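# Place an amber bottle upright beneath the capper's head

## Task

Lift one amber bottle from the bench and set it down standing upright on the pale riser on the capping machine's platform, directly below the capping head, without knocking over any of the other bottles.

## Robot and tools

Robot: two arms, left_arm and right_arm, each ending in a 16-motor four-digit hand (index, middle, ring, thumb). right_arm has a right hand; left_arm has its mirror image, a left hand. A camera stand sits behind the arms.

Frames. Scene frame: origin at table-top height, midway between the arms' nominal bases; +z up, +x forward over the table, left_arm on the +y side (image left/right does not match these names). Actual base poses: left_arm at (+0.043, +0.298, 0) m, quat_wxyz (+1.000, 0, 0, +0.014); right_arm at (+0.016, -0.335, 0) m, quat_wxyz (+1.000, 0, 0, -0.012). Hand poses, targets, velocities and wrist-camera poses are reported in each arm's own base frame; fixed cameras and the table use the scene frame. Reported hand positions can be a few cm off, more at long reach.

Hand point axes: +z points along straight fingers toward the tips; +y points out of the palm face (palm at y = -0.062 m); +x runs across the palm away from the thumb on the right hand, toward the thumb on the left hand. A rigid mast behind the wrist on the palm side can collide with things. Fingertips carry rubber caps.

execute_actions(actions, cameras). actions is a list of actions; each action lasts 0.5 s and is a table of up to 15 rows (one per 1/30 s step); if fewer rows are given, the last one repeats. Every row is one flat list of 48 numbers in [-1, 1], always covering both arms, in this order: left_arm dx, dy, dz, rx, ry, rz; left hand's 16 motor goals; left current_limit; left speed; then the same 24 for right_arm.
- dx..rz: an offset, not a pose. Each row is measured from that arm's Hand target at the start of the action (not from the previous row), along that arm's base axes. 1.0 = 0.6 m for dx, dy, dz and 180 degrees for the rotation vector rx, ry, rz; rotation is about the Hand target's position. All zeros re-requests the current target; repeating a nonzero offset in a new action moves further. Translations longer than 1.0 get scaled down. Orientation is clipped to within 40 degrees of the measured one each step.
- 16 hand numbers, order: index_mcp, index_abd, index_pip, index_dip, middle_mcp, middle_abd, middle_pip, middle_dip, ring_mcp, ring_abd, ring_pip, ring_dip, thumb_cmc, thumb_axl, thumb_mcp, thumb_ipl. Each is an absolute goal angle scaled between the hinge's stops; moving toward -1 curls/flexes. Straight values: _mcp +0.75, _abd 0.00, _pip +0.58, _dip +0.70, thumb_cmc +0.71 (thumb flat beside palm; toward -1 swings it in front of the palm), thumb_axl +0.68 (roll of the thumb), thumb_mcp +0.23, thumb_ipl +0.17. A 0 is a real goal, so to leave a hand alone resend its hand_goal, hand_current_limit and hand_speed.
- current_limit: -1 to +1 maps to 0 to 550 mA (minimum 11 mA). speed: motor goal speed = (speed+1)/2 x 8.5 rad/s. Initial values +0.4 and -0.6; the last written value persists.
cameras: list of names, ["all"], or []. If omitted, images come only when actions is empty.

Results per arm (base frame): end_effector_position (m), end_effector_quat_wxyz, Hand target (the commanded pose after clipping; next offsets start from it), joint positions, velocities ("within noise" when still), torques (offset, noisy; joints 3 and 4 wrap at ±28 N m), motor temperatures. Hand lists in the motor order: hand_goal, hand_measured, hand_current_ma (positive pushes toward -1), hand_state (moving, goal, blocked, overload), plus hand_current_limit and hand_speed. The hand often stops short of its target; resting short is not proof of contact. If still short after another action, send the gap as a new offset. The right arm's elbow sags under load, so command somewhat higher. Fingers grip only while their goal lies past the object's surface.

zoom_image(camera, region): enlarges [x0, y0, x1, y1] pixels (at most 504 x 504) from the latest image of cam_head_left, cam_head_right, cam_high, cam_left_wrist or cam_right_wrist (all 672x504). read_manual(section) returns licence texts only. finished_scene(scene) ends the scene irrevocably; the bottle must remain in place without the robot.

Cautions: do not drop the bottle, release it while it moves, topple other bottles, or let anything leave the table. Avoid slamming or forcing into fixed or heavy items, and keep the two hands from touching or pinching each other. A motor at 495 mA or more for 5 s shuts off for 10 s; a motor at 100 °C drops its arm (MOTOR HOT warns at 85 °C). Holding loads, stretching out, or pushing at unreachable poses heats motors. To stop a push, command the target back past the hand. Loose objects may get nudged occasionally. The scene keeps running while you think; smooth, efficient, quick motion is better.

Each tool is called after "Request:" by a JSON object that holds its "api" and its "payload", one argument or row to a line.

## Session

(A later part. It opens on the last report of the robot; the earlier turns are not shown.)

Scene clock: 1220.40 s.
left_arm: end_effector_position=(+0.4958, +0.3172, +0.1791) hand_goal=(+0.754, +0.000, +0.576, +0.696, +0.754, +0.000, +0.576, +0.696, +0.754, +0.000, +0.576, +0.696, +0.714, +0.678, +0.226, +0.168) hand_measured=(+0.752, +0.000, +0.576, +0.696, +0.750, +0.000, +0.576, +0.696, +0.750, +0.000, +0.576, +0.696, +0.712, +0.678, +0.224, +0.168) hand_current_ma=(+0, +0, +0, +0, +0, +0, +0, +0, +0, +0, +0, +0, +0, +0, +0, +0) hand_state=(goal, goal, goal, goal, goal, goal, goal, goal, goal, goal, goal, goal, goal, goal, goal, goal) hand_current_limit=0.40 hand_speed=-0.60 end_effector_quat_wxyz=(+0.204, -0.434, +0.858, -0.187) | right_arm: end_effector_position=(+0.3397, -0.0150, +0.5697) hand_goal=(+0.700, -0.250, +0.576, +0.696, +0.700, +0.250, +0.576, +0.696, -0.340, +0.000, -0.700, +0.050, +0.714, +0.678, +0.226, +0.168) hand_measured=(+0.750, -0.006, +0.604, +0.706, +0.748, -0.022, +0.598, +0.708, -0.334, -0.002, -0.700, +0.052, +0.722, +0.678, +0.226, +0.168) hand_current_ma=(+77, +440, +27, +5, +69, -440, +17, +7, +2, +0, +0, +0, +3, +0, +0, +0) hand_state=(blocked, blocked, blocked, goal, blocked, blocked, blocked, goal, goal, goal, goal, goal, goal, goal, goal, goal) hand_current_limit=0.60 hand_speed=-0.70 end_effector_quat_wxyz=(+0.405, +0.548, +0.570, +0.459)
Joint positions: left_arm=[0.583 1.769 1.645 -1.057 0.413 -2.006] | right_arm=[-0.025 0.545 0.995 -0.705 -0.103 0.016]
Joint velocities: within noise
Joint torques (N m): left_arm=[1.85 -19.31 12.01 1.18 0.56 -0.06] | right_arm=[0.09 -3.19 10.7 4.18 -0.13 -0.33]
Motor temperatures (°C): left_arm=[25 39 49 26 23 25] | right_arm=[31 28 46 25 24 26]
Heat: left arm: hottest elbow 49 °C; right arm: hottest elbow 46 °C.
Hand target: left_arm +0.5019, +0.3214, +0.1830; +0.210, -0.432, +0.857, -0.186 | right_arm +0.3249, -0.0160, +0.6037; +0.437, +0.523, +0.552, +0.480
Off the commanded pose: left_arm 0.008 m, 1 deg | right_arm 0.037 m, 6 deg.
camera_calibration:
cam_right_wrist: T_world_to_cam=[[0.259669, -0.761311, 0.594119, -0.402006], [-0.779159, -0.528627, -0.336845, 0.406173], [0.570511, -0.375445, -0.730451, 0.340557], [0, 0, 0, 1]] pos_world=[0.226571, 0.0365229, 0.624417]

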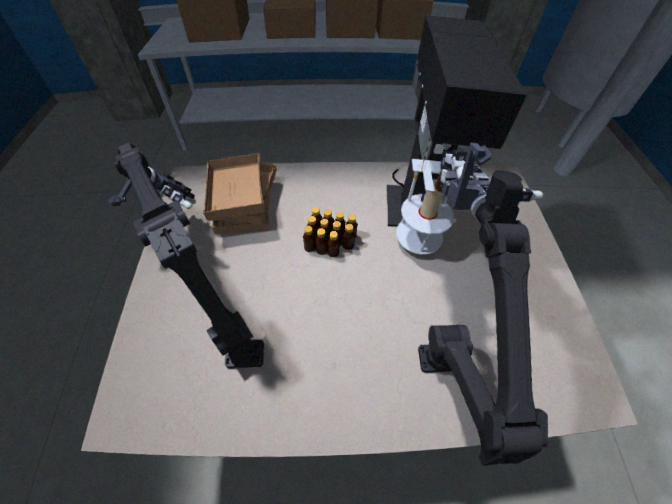

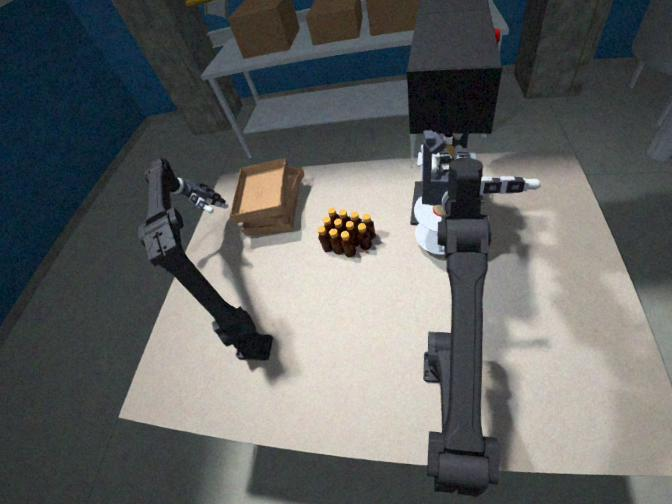

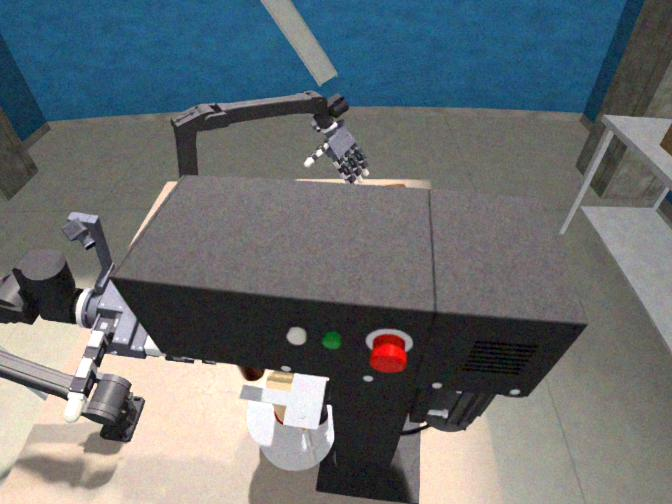

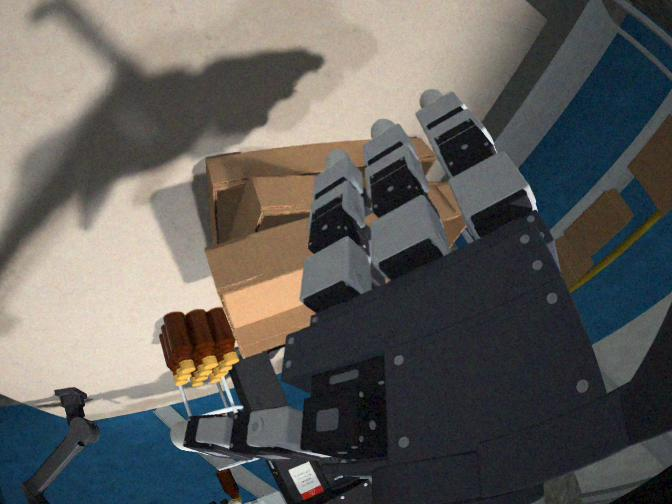

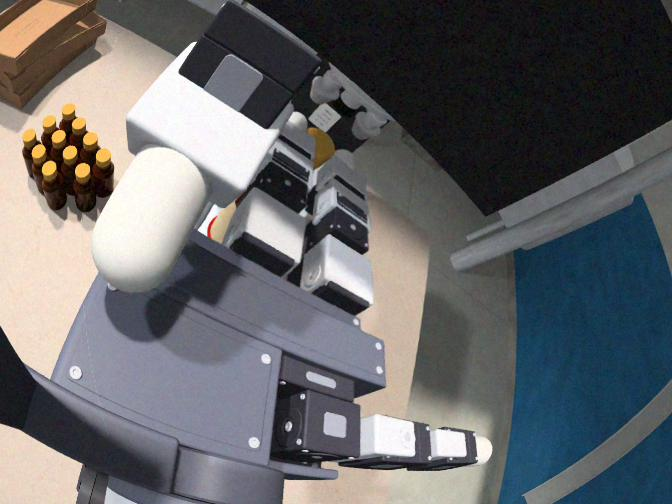

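Request:
{"api": "execute_actions", "payload": {
  "actions": [
    [[0,0,0,0,0,0,0.754,0,0.576,0.696,0.754,0,0.576,0.696,0.754,0,0.576,0.696,0.714,0.678,0.226,0.168,0.4,-0.6, 0,0,-0.03,0,0,0,0.70,-0.25,0.576,0.696,0.70,0.25,0.576,0.696,-0.34,0,-0.7,0.05,0.714,0.678,0.226,0.168,0.6,-0.7]]
  ],
  "cameras": ["cam_head_left", "cam_high", "cam_left_wrist", "cam_right_wrist"]
}}

Request:
{"api": "zoom_image", "payload": {
  "camera": "cam_head_left",
  "region": [415, 150, 465, 210]
}}

Request:
{"api": "zoom_image", "payload": {
  "camera": "cam_high",
  "region": [200, 350, 340, 460]
}}

Request:
{"api": "zoom_image", "payload": {
  "camera": "cam_left_wrist",
  "region": [180, 420, 300, 504]
}}

Scene clock: 1250.87 s.
left_arm: end_effector_position=(+0.4958, +0.3172, +0.1791) hand_goal=(+0.754, +0.000, +0.576, +0.696, +0.754, +0.000, +0.576, +0.696, +0.754, +0.000, +0.576, +0.696, +0.714, +0.678, +0.226, +0.168) hand_measured=(+0.752, +0.000, +0.576, +0.696, +0.750, +0.000, +0.576, +0.696, +0.750, +0.000, +0.576, +0.696, +0.712, +0.678, +0.224, +0.168) hand_current_ma=(+0, +0, +0, +0, +0, +0, +0, +0, +0, +0, +0, +0, +0, +0, +0, +0) hand_state=(goal, goal, goal, goal, goal, goal, goal, goal, goal, goal, goal, goal, goal, goal, goal, goal) hand_current_limit=0.40 hand_speed=-0.60 end_effector_quat_wxyz=(+0.204, -0.434, +0.858, -0.187) | right_arm: end_effector_position=(+0.3393, -0.0150, +0.5517) hand_goal=(+0.700, -0.250, +0.576, +0.696, +0.700, +0.250, +0.576, +0.696, -0.340, +0.000, -0.700, +0.050, +0.714, +0.678, +0.226, +0.168) hand_measured=(+0.750, -0.006, +0.604, +0.706, +0.748, -0.022, +0.598, +0.708, -0.334, -0.002, -0.700, +0.052, +0.722, +0.678, +0.226, +0.168) hand_current_ma=(+77, +440, +27, +5, +69, -440, +17, +7, +2, +0, +0, +0, +3, +0, +0, +0) hand_state=(blocked, blocked, blocked, goal, blocked, blocked, blocked, goal, goal, goal, goal, goal, goal, goal, goal, goal) hand_current_limit=0.60 hand_speed=-0.70 end_effector_quat_wxyz=(+0.405, +0.548, +0.570, +0.459)
Joint positions: left_arm=[0.583 1.769 1.645 -1.057 0.413 -2.006] | right_arm=[-0.025 0.523 0.939 -0.672 -0.103 0.016]
Joint torques (N m): left_arm=[1.85 -19.25 12.03 1.21 0.57 -0.06] | right_arm=[0.21 -2.84 10.74 4.21 -0.14 -0.32]
Heat: left arm: hottest elbow 49 °C; right arm: hottest elbow 45 °C.
Hand target: left_arm +0.5019, +0.3214, +0.1830; +0.210, -0.432, +0.857, -0.186 | right_arm +0.3250, -0.0160, +0.5856; +0.437, +0.523, +0.552, +0.480
Off the commanded pose: left_arm 0.008 m, 1 deg | right_arm 0.037 m, 6 deg.
camera_calibration:
cam_right_wrist: T_world_to_cam=[[0.25984, -0.761346, 0.594, -0.391156], [-0.779311, -0.528571, -0.336581, 0.399757], [0.570226, -0.375454, -0.730669, 0.327945], [0, 0, 0, 1]] pos_world=[0.22617, 0.0366229, 0.606517]
Images, in order (width x height): cam_head_left 672x504, cam_high 672x504, cam_left_wrist 672x504, cam_right_wrist 672x504.

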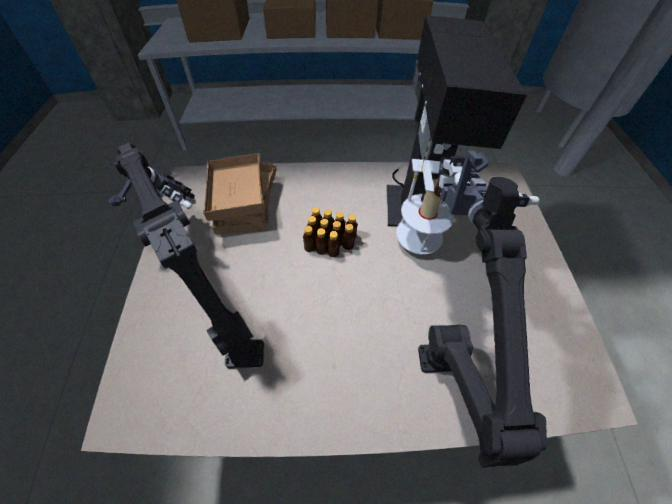

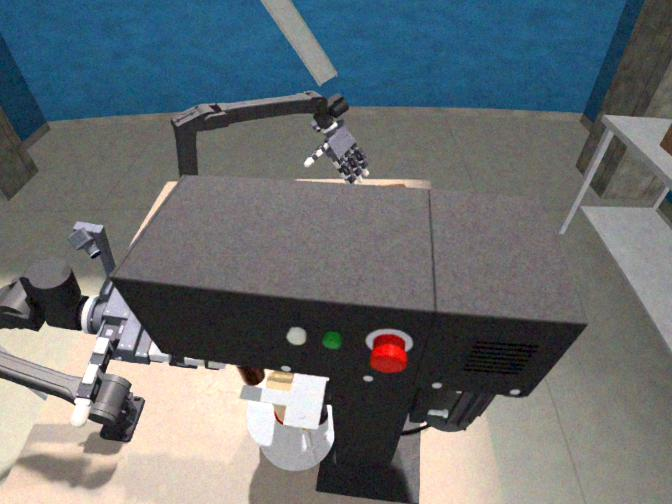

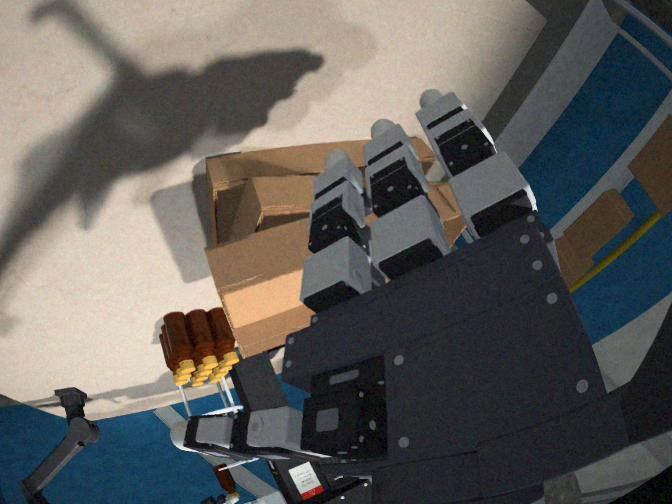

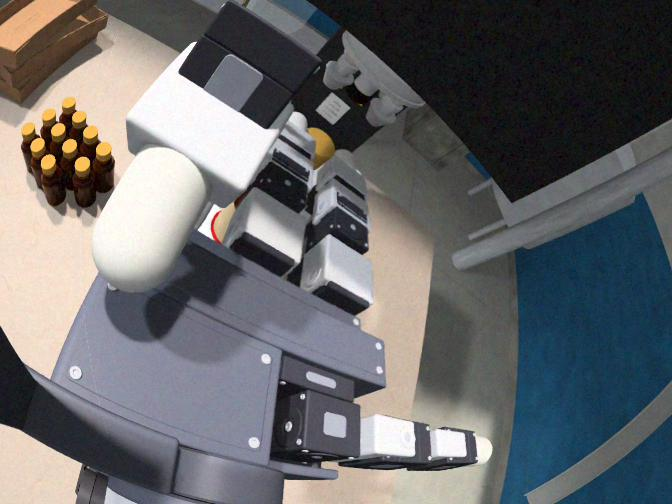

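Scaled by 8.400 from the camera's 672x504 image, which has a finer 960x720 frame.

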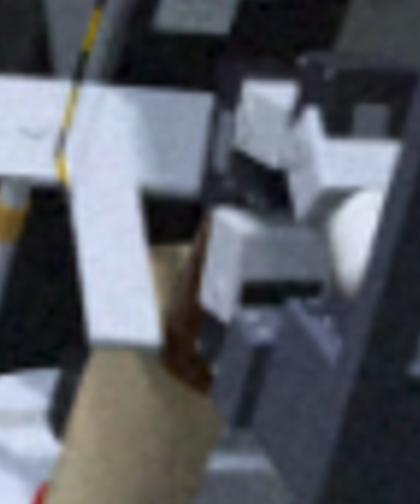

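Scaled by 3.600 from the camera's 672x504 image, which has a finer 960x720 frame.

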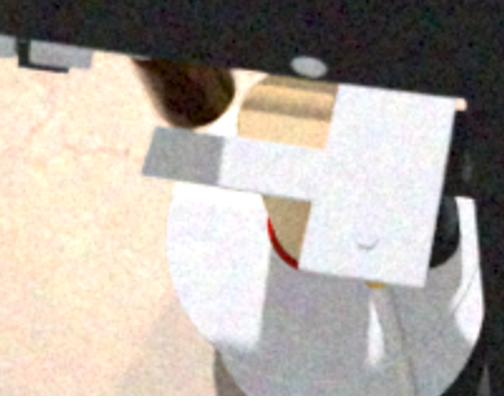

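Scaled by 4.200 from the camera's 672x504 image, which has a finer 960x720 frame.

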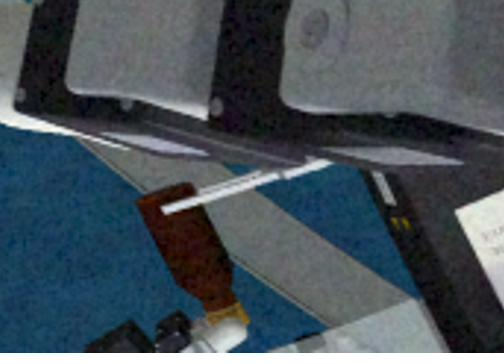

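Request:
{"api": "execute_actions", "payload": {
  "actions": [
    [[0,0,0,0,0,0,0.754,0,0.576,0.696,0.754,0,0.576,0.696,0.754,0,0.576,0.696,0.714,0.678,0.226,0.168,0.4,-0.6, 0.022,-0.002,0.002,0,0,0,0.70,-0.25,0.576,0.696,0.70,0.25,0.576,0.696,-0.34,0,-0.7,0.05,0.714,0.678,0.226,0.168,0.6,-0.7]],
    [[0,0,0,0,0,0,0.754,0,0.576,0.696,0.754,0,0.576,0.696,0.754,0,0.576,0.696,0.714,0.678,0.226,0.168,0.4,-0.6, 0.022,-0.002,0.002,0,0,0,0.70,-0.25,0.576,0.696,0.70,0.25,0.576,0.696,-0.34,0,-0.7,0.05,0.714,0.678,0.226,0.168,0.6,-0.7]]
  ],
  "cameras": ["cam_head_left", "cam_high", "cam_left_wrist", "cam_right_wrist"]
}}

Request:
{"api": "zoom_image", "payload": {
  "camera": "cam_head_left",
  "region": [415, 150, 465, 210]
}}

Request:
{"api": "zoom_image", "payload": {
  "camera": "cam_high",
  "region": [200, 350, 340, 460]
}}

Request:
{"api": "zoom_image", "payload": {
  "camera": "cam_left_wrist",
  "region": [180, 420, 300, 504]
}}

Scene clock: 1286.33 s.
left_arm: end_effector_position=(+0.4958, +0.3172, +0.1791) hand_goal=(+0.754, +0.000, +0.576, +0.696, +0.754, +0.000, +0.576, +0.696, +0.754, +0.000, +0.576, +0.696, +0.714, +0.678, +0.226, +0.168) hand_measured=(+0.752, +0.000, +0.576, +0.696, +0.750, +0.000, +0.576, +0.696, +0.750, +0.000, +0.576, +0.696, +0.712, +0.678, +0.224, +0.168) hand_current_ma=(+0, +0, +0, +0, +0, +0, +0, +0, +0, +0, +0, +0, +0, +0, +0, +0) hand_state=(goal, goal, goal, goal, goal, goal, goal, goal, goal, goal, goal, goal, goal, goal, goal, goal) hand_current_limit=0.40 hand_speed=-0.60 end_effector_quat_wxyz=(+0.204, -0.434, +0.858, -0.187) | right_arm: end_effector_position=(+0.3606, -0.0172, +0.5477) hand_goal=(+0.700, -0.250, +0.576, +0.696, +0.700, +0.250, +0.576, +0.696, -0.340, +0.000, -0.700, +0.050, +0.714, +0.678, +0.226, +0.168) hand_measured=(+0.750, -0.006, +0.604, +0.706, +0.748, -0.022, +0.598, +0.708, -0.334, -0.002, -0.700, +0.052, +0.722, +0.678, +0.226, +0.168) hand_current_ma=(+77, +440, +27, +5, +69, -440, +17, +7, +2, +0, +0, +0, +3, +0, +0, +0) hand_state=(blocked, blocked, blocked, goal, blocked, blocked, blocked, goal, goal, goal, goal, goal, goal, goal, goal, goal) hand_current_limit=0.60 hand_speed=-0.70 end_effector_quat_wxyz=(+0.404, +0.549, +0.570, +0.459)
Joint positions: left_arm=[0.583 1.769 1.645 -1.057 0.413 -2.006] | right_arm=[-0.034 0.576 0.939 -0.62 -0.112 0.016]
Joint torques (N m): left_arm=[1.85 -19.31 12.01 1.2 0.56 -0.06] | right_arm=[0.15 -2.61 12.31 4.19 -0.15 -0.35]
Heat: left arm: hottest elbow 49 °C; right arm: hottest elbow 45 °C.
Hand target: left_arm +0.5019, +0.3214, +0.1830; +0.210, -0.432, +0.857, -0.186 | right_arm +0.3513, -0.0185, +0.5881; +0.437, +0.523, +0.552, +0.480
Off the commanded pose: left_arm 0.008 m, 1 deg | right_arm 0.041 m, 6 deg.
camera_calibration:
cam_right_wrist: T_world_to_cam=[[0.2602, -0.762614, 0.592213, -0.395338], [-0.780135, -0.527444, -0.336441, 0.414079], [0.568934, -0.374464, -0.732183, 0.313281], [0, 0, 0, 1]] pos_world=[0.247668, 0.034225, 0.602816]
Images, in order (width x height): cam_head_left 672x504, cam_high 672x504, cam_left_wrist 672x504, cam_right_wrist 672x504.

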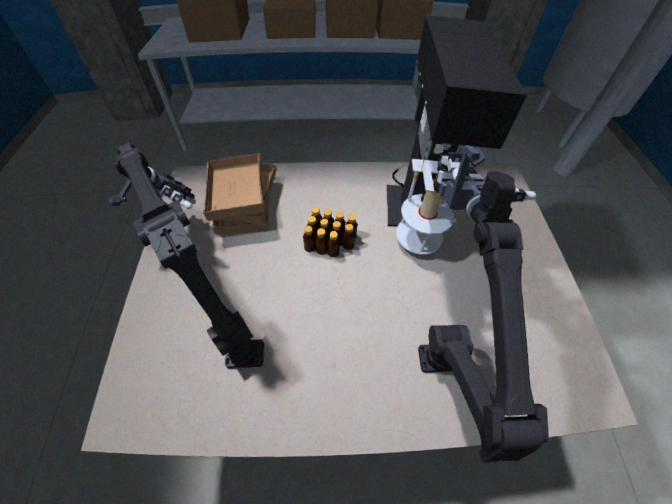

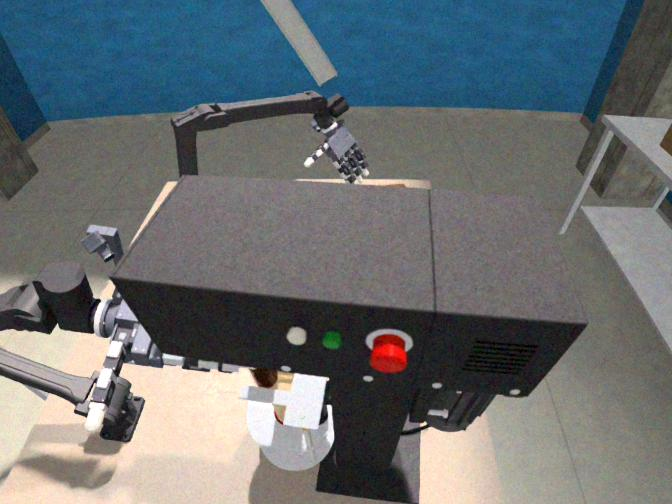

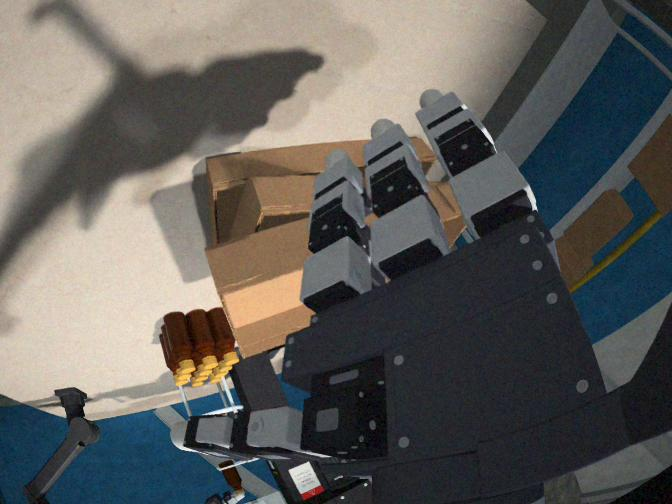

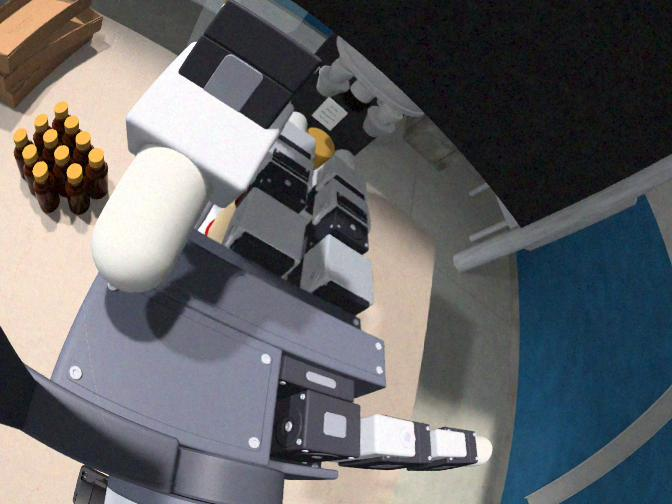

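Scaled by 8.400 from the camera's 672x504 image, which has a finer 960x720 frame.

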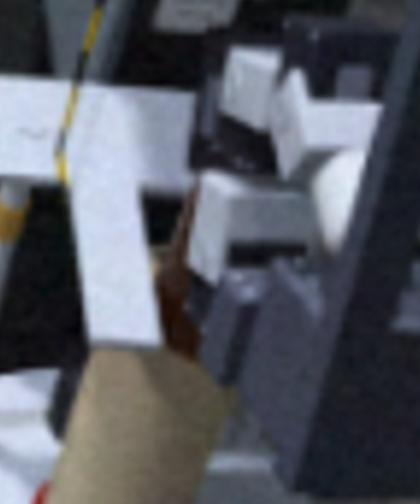

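Scaled by 3.600 from the camera's 672x504 image, which has a finer 960x720 frame.

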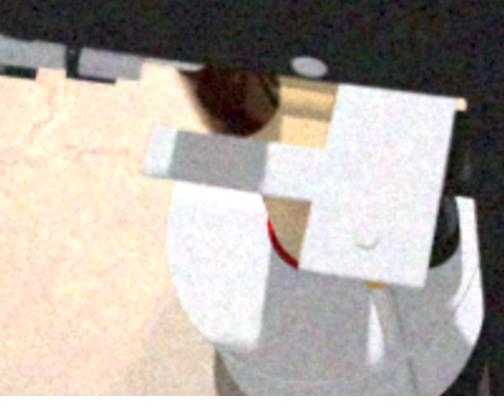

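Scaled by 4.200 from the camera's 672x504 image, which has a finer 960x720 frame.

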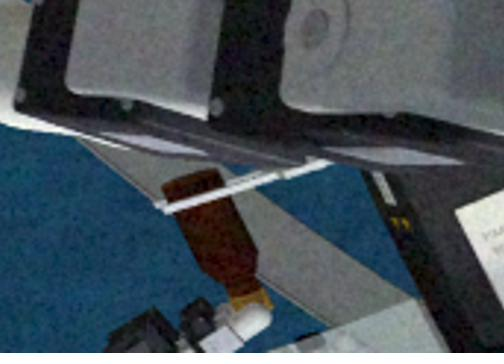

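Request:
{"api": "execute_actions", "payload": {
  "actions": [
    [[0,0,0,0,0,0,0.754,0,0.576,0.696,0.754,0,0.576,0.696,0.754,0,0.576,0.696,0.714,0.678,0.226,0.168,0.4,-0.6, 0.03,-0.0025,0.008,0,0,0,0.70,-0.25,0.576,0.696,0.70,0.25,0.576,0.696,-0.34,0,-0.7,0.05,0.714,0.678,0.226,0.168,0.6,-0.7]],
    [[0,0,0,0,0,0,0.754,0,0.576,0.696,0.754,0,0.576,0.696,0.754,0,0.576,0.696,0.714,0.678,0.226,0.168,0.4,-0.6, 0.03,-0.0025,0.008,0,0,0,0.70,-0.25,0.576,0.696,0.70,0.25,0.576,0.696,-0.34,0,-0.7,0.05,0.714,0.678,0.226,0.168,0.6,-0.7]]
  ],
  "cameras": ["cam_head_left", "cam_high", "cam_left_wrist", "cam_right_wrist"]
}}

Request:
{"api": "zoom_image", "payload": {
  "camera": "cam_head_left",
  "region": [415, 150, 465, 210]
}}

Request:
{"api": "zoom_image", "payload": {
  "camera": "cam_high",
  "region": [230, 355, 330, 435]
}}

Request:
{"api": "zoom_image", "payload": {
  "camera": "cam_left_wrist",
  "region": [180, 420, 300, 504]
}}

Scene clock: 1308.60 s.
left_arm: end_effector_position=(+0.4958, +0.3172, +0.1791) hand_goal=(+0.754, +0.000, +0.576, +0.696, +0.754, +0.000, +0.576, +0.696, +0.754, +0.000, +0.576, +0.696, +0.714, +0.678, +0.226, +0.168) hand_measured=(+0.752, +0.000, +0.576, +0.696, +0.750, +0.000, +0.576, +0.696, +0.750, +0.000, +0.576, +0.696, +0.712, +0.678, +0.224, +0.168) hand_current_ma=(+0, +0, +0, +0, +0, +0, +0, +0, +0, +0, +0, +0, +0, +0, +0, +0) hand_state=(goal, goal, goal, goal, goal, goal, goal, goal, goal, goal, goal, goal, goal, goal, goal, goal) hand_current_limit=0.40 hand_speed=-0.60 end_effector_quat_wxyz=(+0.204, -0.434, +0.858, -0.187) | right_arm: end_effector_position=(+0.3938, -0.0191, +0.5363) hand_goal=(+0.700, -0.250, +0.576, +0.696, +0.700, +0.250, +0.576, +0.696, -0.340, +0.000, -0.700, +0.050, +0.714, +0.678, +0.226, +0.168) hand_measured=(+0.746, -0.006, +0.600, +0.706, +0.746, -0.022, +0.598, +0.708, -0.334, -0.002, -0.700, +0.052, +0.722, +0.678, +0.226, +0.168) hand_current_ma=(+68, +440, +21, +4, +68, -440, +16, +6, +2, +0, +0, +0, +3, +0, +0, +0) hand_state=(blocked, blocked, blocked, goal, blocked, blocked, blocked, goal, goal, goal, goal, goal, goal, goal, goal, goal) hand_current_limit=0.60 hand_speed=-0.70 end_effector_quat_wxyz=(+0.399, +0.553, +0.574, +0.454)
Joint positions: left_arm=[0.583 1.769 1.645 -1.057 0.413 -2.006] | right_arm=[-0.04 0.66 0.942 -0.557 -0.119 0.012]
Joint torques (N m): left_arm=[1.9 -19.31 12.01 1.18 0.56 -0.06] | right_arm=[0.15 -2.55 16.08 3.81 -0.12 -0.3]
Heat: left arm: hottest elbow 49 °C; right arm: hottest elbow 47 °C.
Hand target: left_arm +0.5019, +0.3214, +0.1830; +0.210, -0.432, +0.857, -0.186 | right_arm +0.3873, -0.0215, +0.5975; +0.437, +0.523, +0.552, +0.480
Off the commanded pose: left_arm 0.008 m, 1 deg | right_arm 0.062 m, 7 deg.
camera_calibration:
cam_right_wrist: T_world_to_cam=[[0.272362, -0.761416, 0.588272, -0.401145], [-0.784673, -0.529606, -0.32219, 0.429195], [0.556873, -0.373849, -0.741707, 0.295195], [0, 0, 0, 1]] pos_world=[0.281648, 0.0322242, 0.593213]
Images, in order (width x height): cam_head_left 672x504, cam_high 672x504, cam_left_wrist 672x504, cam_right_wrist 672x504.

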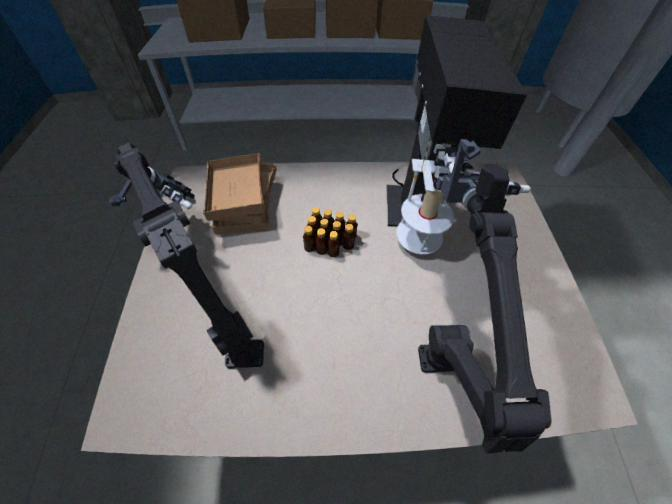

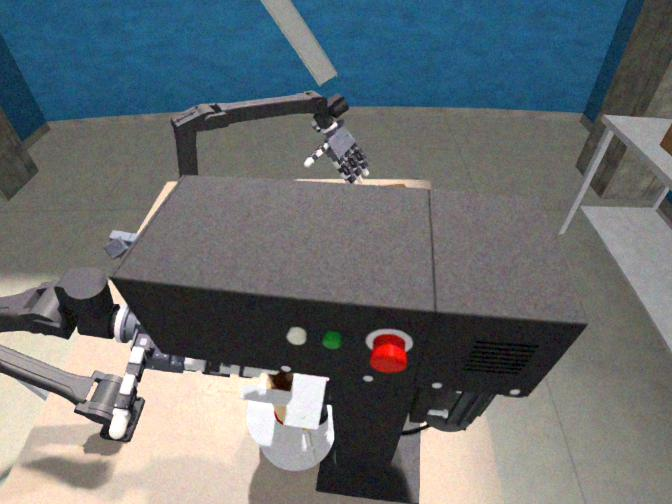

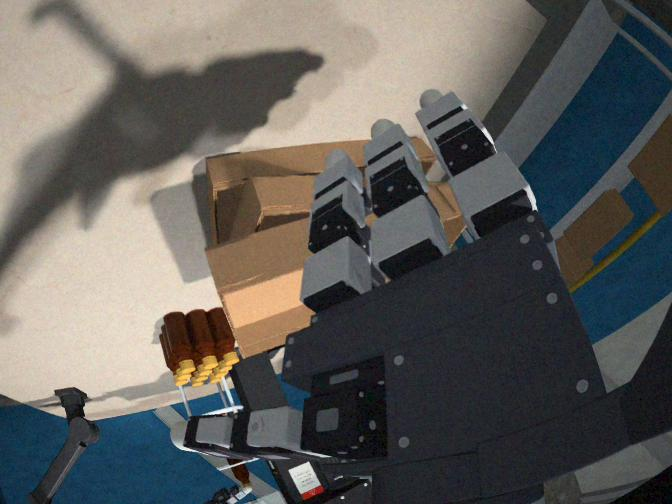

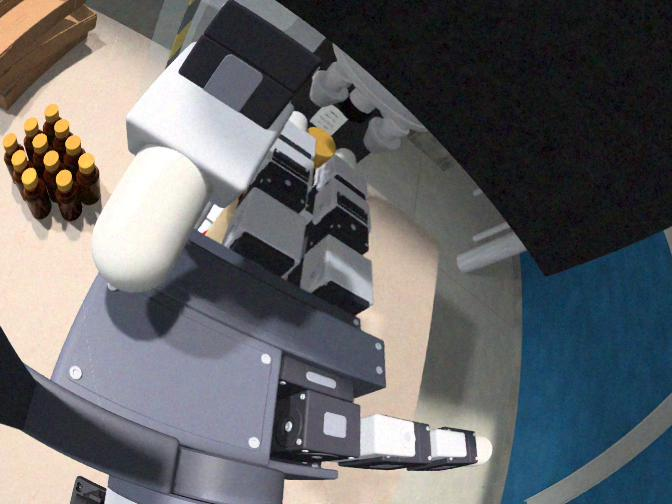

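Scaled by 8.400 from the camera's 672x504 image, which has a finer 960x720 frame.

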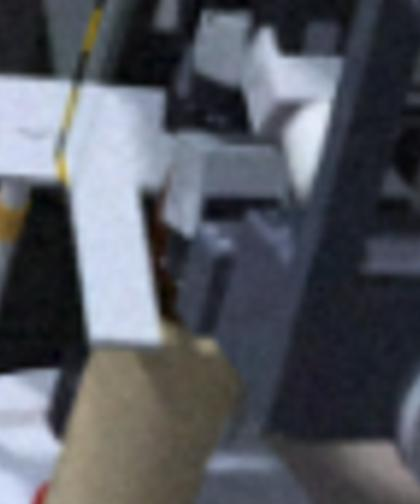

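Scaled by 5.040 from the camera's 672x504 image, which has a finer 960x720 frame.

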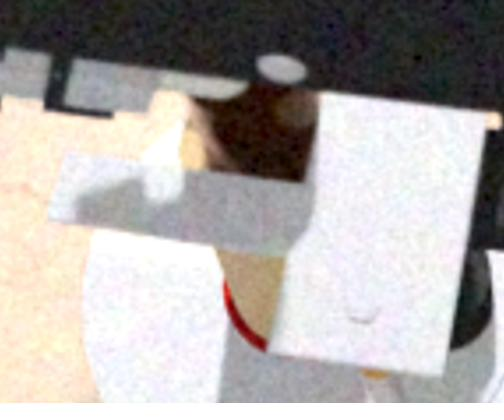

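Scaled by 4.200 from the camera's 672x504 image, which has a finer 960x720 frame.

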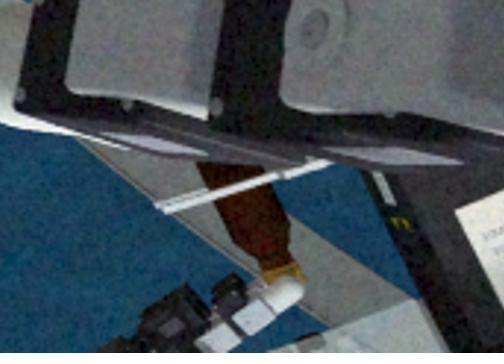

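Request:
{"api": "zoom_image", "payload": {
  "camera": "cam_head_left",
  "region": [425, 165, 455, 205]
}}

Request:
{"api": "zoom_image", "payload": {
  "camera": "cam_right_wrist",
  "region": [180, 50, 400, 270]
}}

Request:
{"api": "zoom_image", "payload": {
  "camera": "cam_left_wrist",
  "region": [200, 440, 270, 504]
}}

Scaled by 12.600 from the camera's 672x504 image, which has a finer 960x720 frame.

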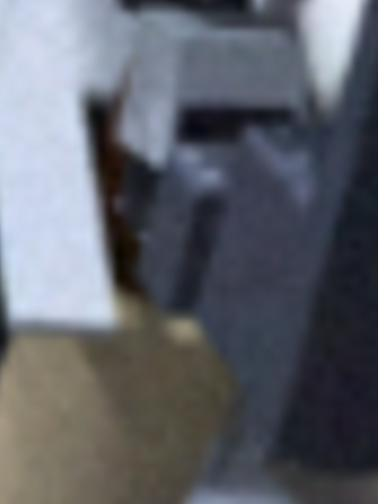

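Scaled by 2.291 from the camera's 672x504 image, which has a finer 960x720 frame.

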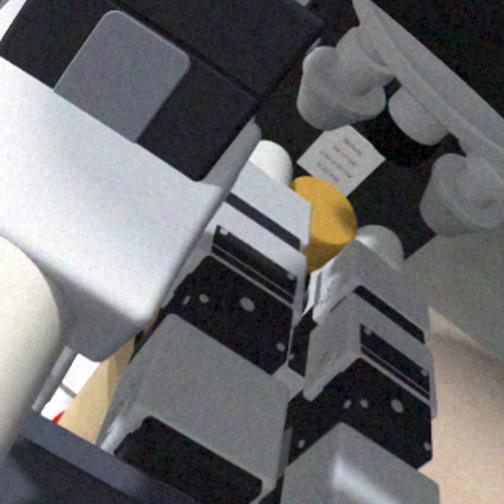

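Scaled by 7.200 from the camera's 672x504 image, which has a finer 960x720 frame.

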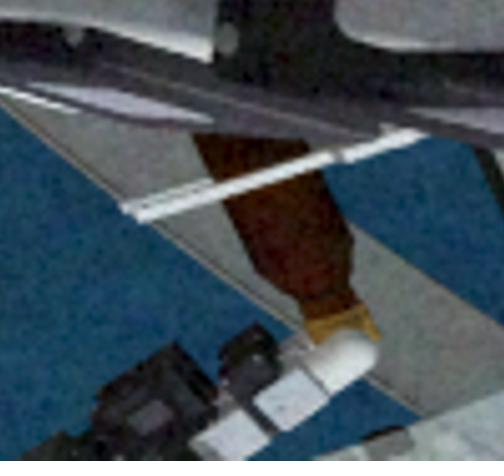

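Request:
{"api": "execute_actions", "payload": {
  "actions": [
    [[0,0,0,0,0,0,0.754,0,0.576,0.696,0.754,0,0.576,0.696,0.754,0,0.576,0.696,0.714,0.678,0.226,0.168,0.4,-0.6, 0.003,0,-0.01,0,0,0,0.70,-0.25,0.576,0.696,0.70,0.25,0.576,0.696,-0.34,0,-0.7,0.05,0.714,0.678,0.226,0.168,0.6,-0.7]]
  ],
  "cameras": ["cam_head_left", "cam_high", "cam_left_wrist"]
}}

Request:
{"api": "zoom_image", "payload": {
  "camera": "cam_head_left",
  "region": [425, 165, 455, 205]
}}

Request:
{"api": "zoom_image", "payload": {
  "camera": "cam_high",
  "region": [230, 355, 330, 435]
}}

Request:
{"api": "zoom_image", "payload": {
  "camera": "cam_left_wrist",
  "region": [200, 440, 270, 504]
}}

Scene clock: 1342.20 s.
left_arm: end_effector_position=(+0.4958, +0.3172, +0.1791) hand_goal=(+0.754, +0.000, +0.576, +0.696, +0.754, +0.000, +0.576, +0.696, +0.754, +0.000, +0.576, +0.696, +0.714, +0.678, +0.226, +0.168) hand_measured=(+0.752, +0.000, +0.576, +0.696, +0.750, +0.000, +0.576, +0.696, +0.750, +0.000, +0.576, +0.696, +0.712, +0.678, +0.224, +0.168) hand_current_ma=(+0, +0, +0, +0, +0, +0, +0, +0, +0, +0, +0, +0, +0, +0, +0, +0) hand_state=(goal, goal, goal, goal, goal, goal, goal, goal, goal, goal, goal, goal, goal, goal, goal, goal) hand_current_limit=0.40 hand_speed=-0.60 end_effector_quat_wxyz=(+0.204, -0.434, +0.858, -0.187) | right_arm: end_effector_position=(+0.3952, -0.0192, +0.5372) hand_goal=(+0.700, -0.250, +0.576, +0.696, +0.700, +0.250, +0.576, +0.696, -0.340, +0.000, -0.700, +0.050, +0.714, +0.678, +0.226, +0.168) hand_measured=(+0.746, -0.006, +0.600, +0.706, +0.746, -0.022, +0.598, +0.708, -0.334, -0.002, -0.700, +0.052, +0.722, +0.678, +0.226, +0.168) hand_current_ma=(+68, +440, +21, +4, +68, -440, +16, +6, +2, +0, +0, +0, +3, +0, +0, +0) hand_state=(blocked, blocked, blocked, goal, blocked, blocked, blocked, goal, goal, goal, goal, goal, goal, goal, goal, goal) hand_current_limit=0.60 hand_speed=-0.70 end_effector_quat_wxyz=(+0.400, +0.551, +0.573, +0.455)
Joint positions: left_arm=[0.583 1.769 1.645 -1.057 0.413 -2.006] | right_arm=[-0.04 0.664 0.942 -0.548 -0.119 0.012]
Joint torques (N m): left_arm=[1.85 -19.31 12.01 1.21 0.57 -0.06] | right_arm=[0.15 -3.02 14.89 3.97 -0.12 -0.32]
Heat: left arm: hottest elbow 49 °C; right arm: hottest elbow 50 °C.
Hand target: left_arm +0.5019, +0.3214, +0.1830; +0.210, -0.432, +0.857, -0.186 | right_arm +0.3892, -0.0215, +0.5916; +0.437, +0.523, +0.552, +0.480
Off the commanded pose: left_arm 0.008 m, 1 deg | right_arm 0.055 m, 6 deg.
Images, in order (width x height): cam_head_left 672x504, cam_high 672x504, cam_left_wrist 672x504.

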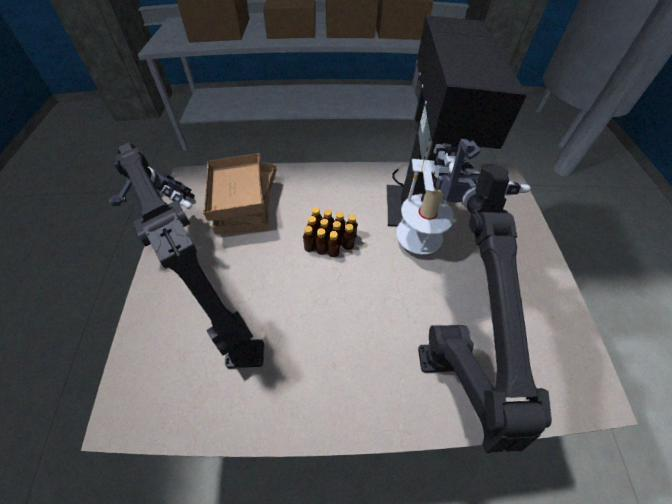

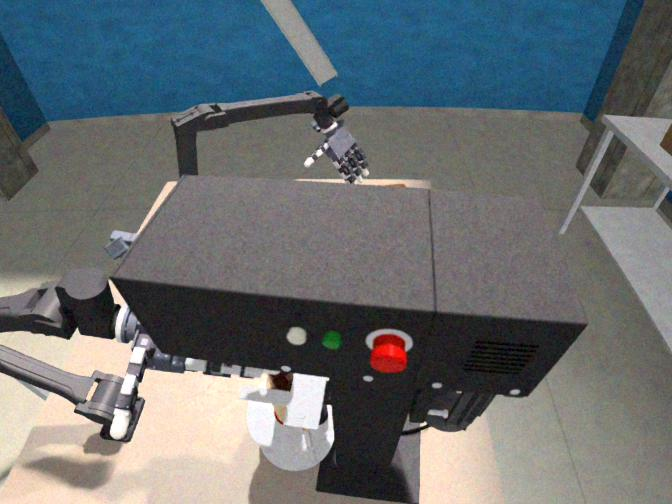

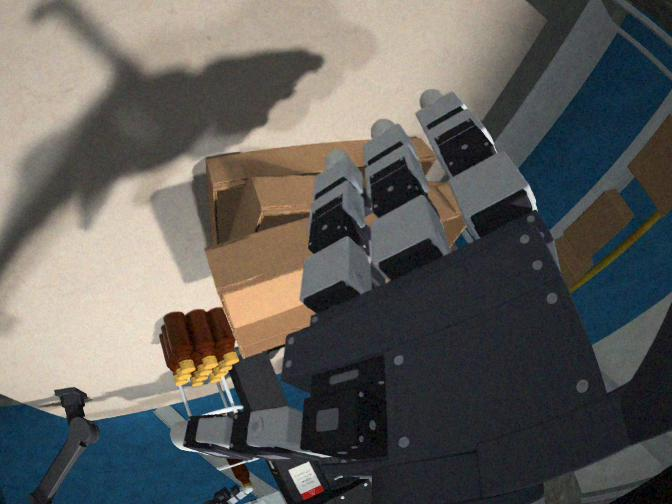

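Scaled by 12.600 from the camera's 672x504 image, which has a finer 960x720 frame.

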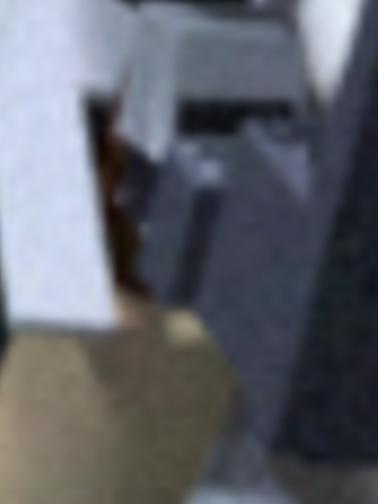

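Scaled by 5.040 from the camera's 672x504 image, which has a finer 960x720 frame.

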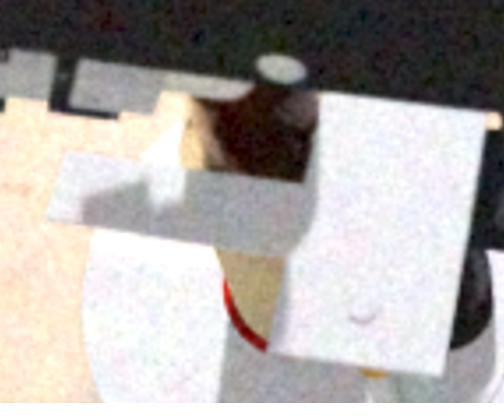

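Scaled by 7.200 from the camera's 672x504 image, which has a finer 960x720 frame.

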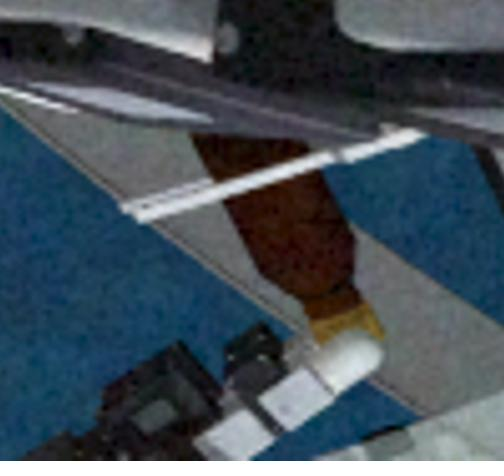

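Request:
{"api": "execute_actions", "payload": {
  "actions": [
    [[0,0,0,0,0,0,0.754,0,0.576,0.696,0.754,0,0.576,0.696,0.754,0,0.576,0.696,0.714,0.678,0.226,0.168,0.4,-0.6, 0.003,0,-0.012,0,0,0,0.70,-0.25,0.576,0.696,0.70,0.25,0.576,0.696,-0.34,0,-0.7,0.05,0.714,0.678,0.226,0.168,0.6,-0.7]]
  ],
  "cameras": []
}}

Scene clock: 1348.97 s.
left_arm: end_effector_position=(+0.4958, +0.3172, +0.1791) hand_goal=(+0.754, +0.000, +0.576, +0.696, +0.754, +0.000, +0.576, +0.696, +0.754, +0.000, +0.576, +0.696, +0.714, +0.678, +0.226, +0.168) hand_measured=(+0.752, +0.000, +0.576, +0.696, +0.750, +0.000, +0.576, +0.696, +0.750, +0.000, +0.576, +0.696, +0.712, +0.678, +0.224, +0.168) hand_current_ma=(+0, +0, +0, +0, +0, +0, +0, +0, +0, +0, +0, +0, +0, +0, +0, +0) hand_state=(goal, goal, goal, goal, goal, goal, goal, goal, goal, goal, goal, goal, goal, goal, goal, goal) hand_current_limit=0.40 hand_speed=-0.60 end_effector_quat_wxyz=(+0.204, -0.434, +0.858, -0.187) | right_arm: end_effector_position=(+0.3973, -0.0192, +0.5382) hand_goal=(+0.700, -0.250, +0.576, +0.696, +0.700, +0.250, +0.576, +0.696, -0.340, +0.000, -0.700, +0.050, +0.714, +0.678, +0.226, +0.168) hand_measured=(+0.746, -0.006, +0.600, +0.706, +0.746, -0.022, +0.598, +0.708, -0.334, -0.002, -0.700, +0.052, +0.722, +0.678, +0.226, +0.168) hand_current_ma=(+68, +440, +21, +4, +68, -440, +16, +6, +2, +0, +0, +0, +3, +0, +0, +0) hand_state=(blocked, blocked, blocked, goal, blocked, blocked, blocked, goal, goal, goal, goal, goal, goal, goal, goal, goal) hand_current_limit=0.60 hand_speed=-0.70 end_effector_quat_wxyz=(+0.402, +0.550, +0.572, +0.457)
Joint positions: left_arm=[0.583 1.769 1.645 -1.057 0.413 -2.006] | right_arm=[-0.04 0.67 0.942 -0.536 -0.119 0.012]
Joint torques (N m): left_arm=[1.85 -19.31 12.03 1.18 0.56 -0.06] | right_arm=[0.26 -3.25 13.46 4.22 -0.12 -0.32]
Heat: left arm: hottest elbow 49 °C; right arm: hottest elbow 50 °C.
Hand target: left_arm +0.5019, +0.3214, +0.1830; +0.210, -0.432, +0.857, -0.186 | right_arm +0.3910, -0.0215, +0.5844; +0.437, +0.523, +0.552, +0.480
Off the commanded pose: left_arm 0.008 m, 1 deg | right_arm 0.047 m, 6 deg.
No camera images: "cameras" was empty.


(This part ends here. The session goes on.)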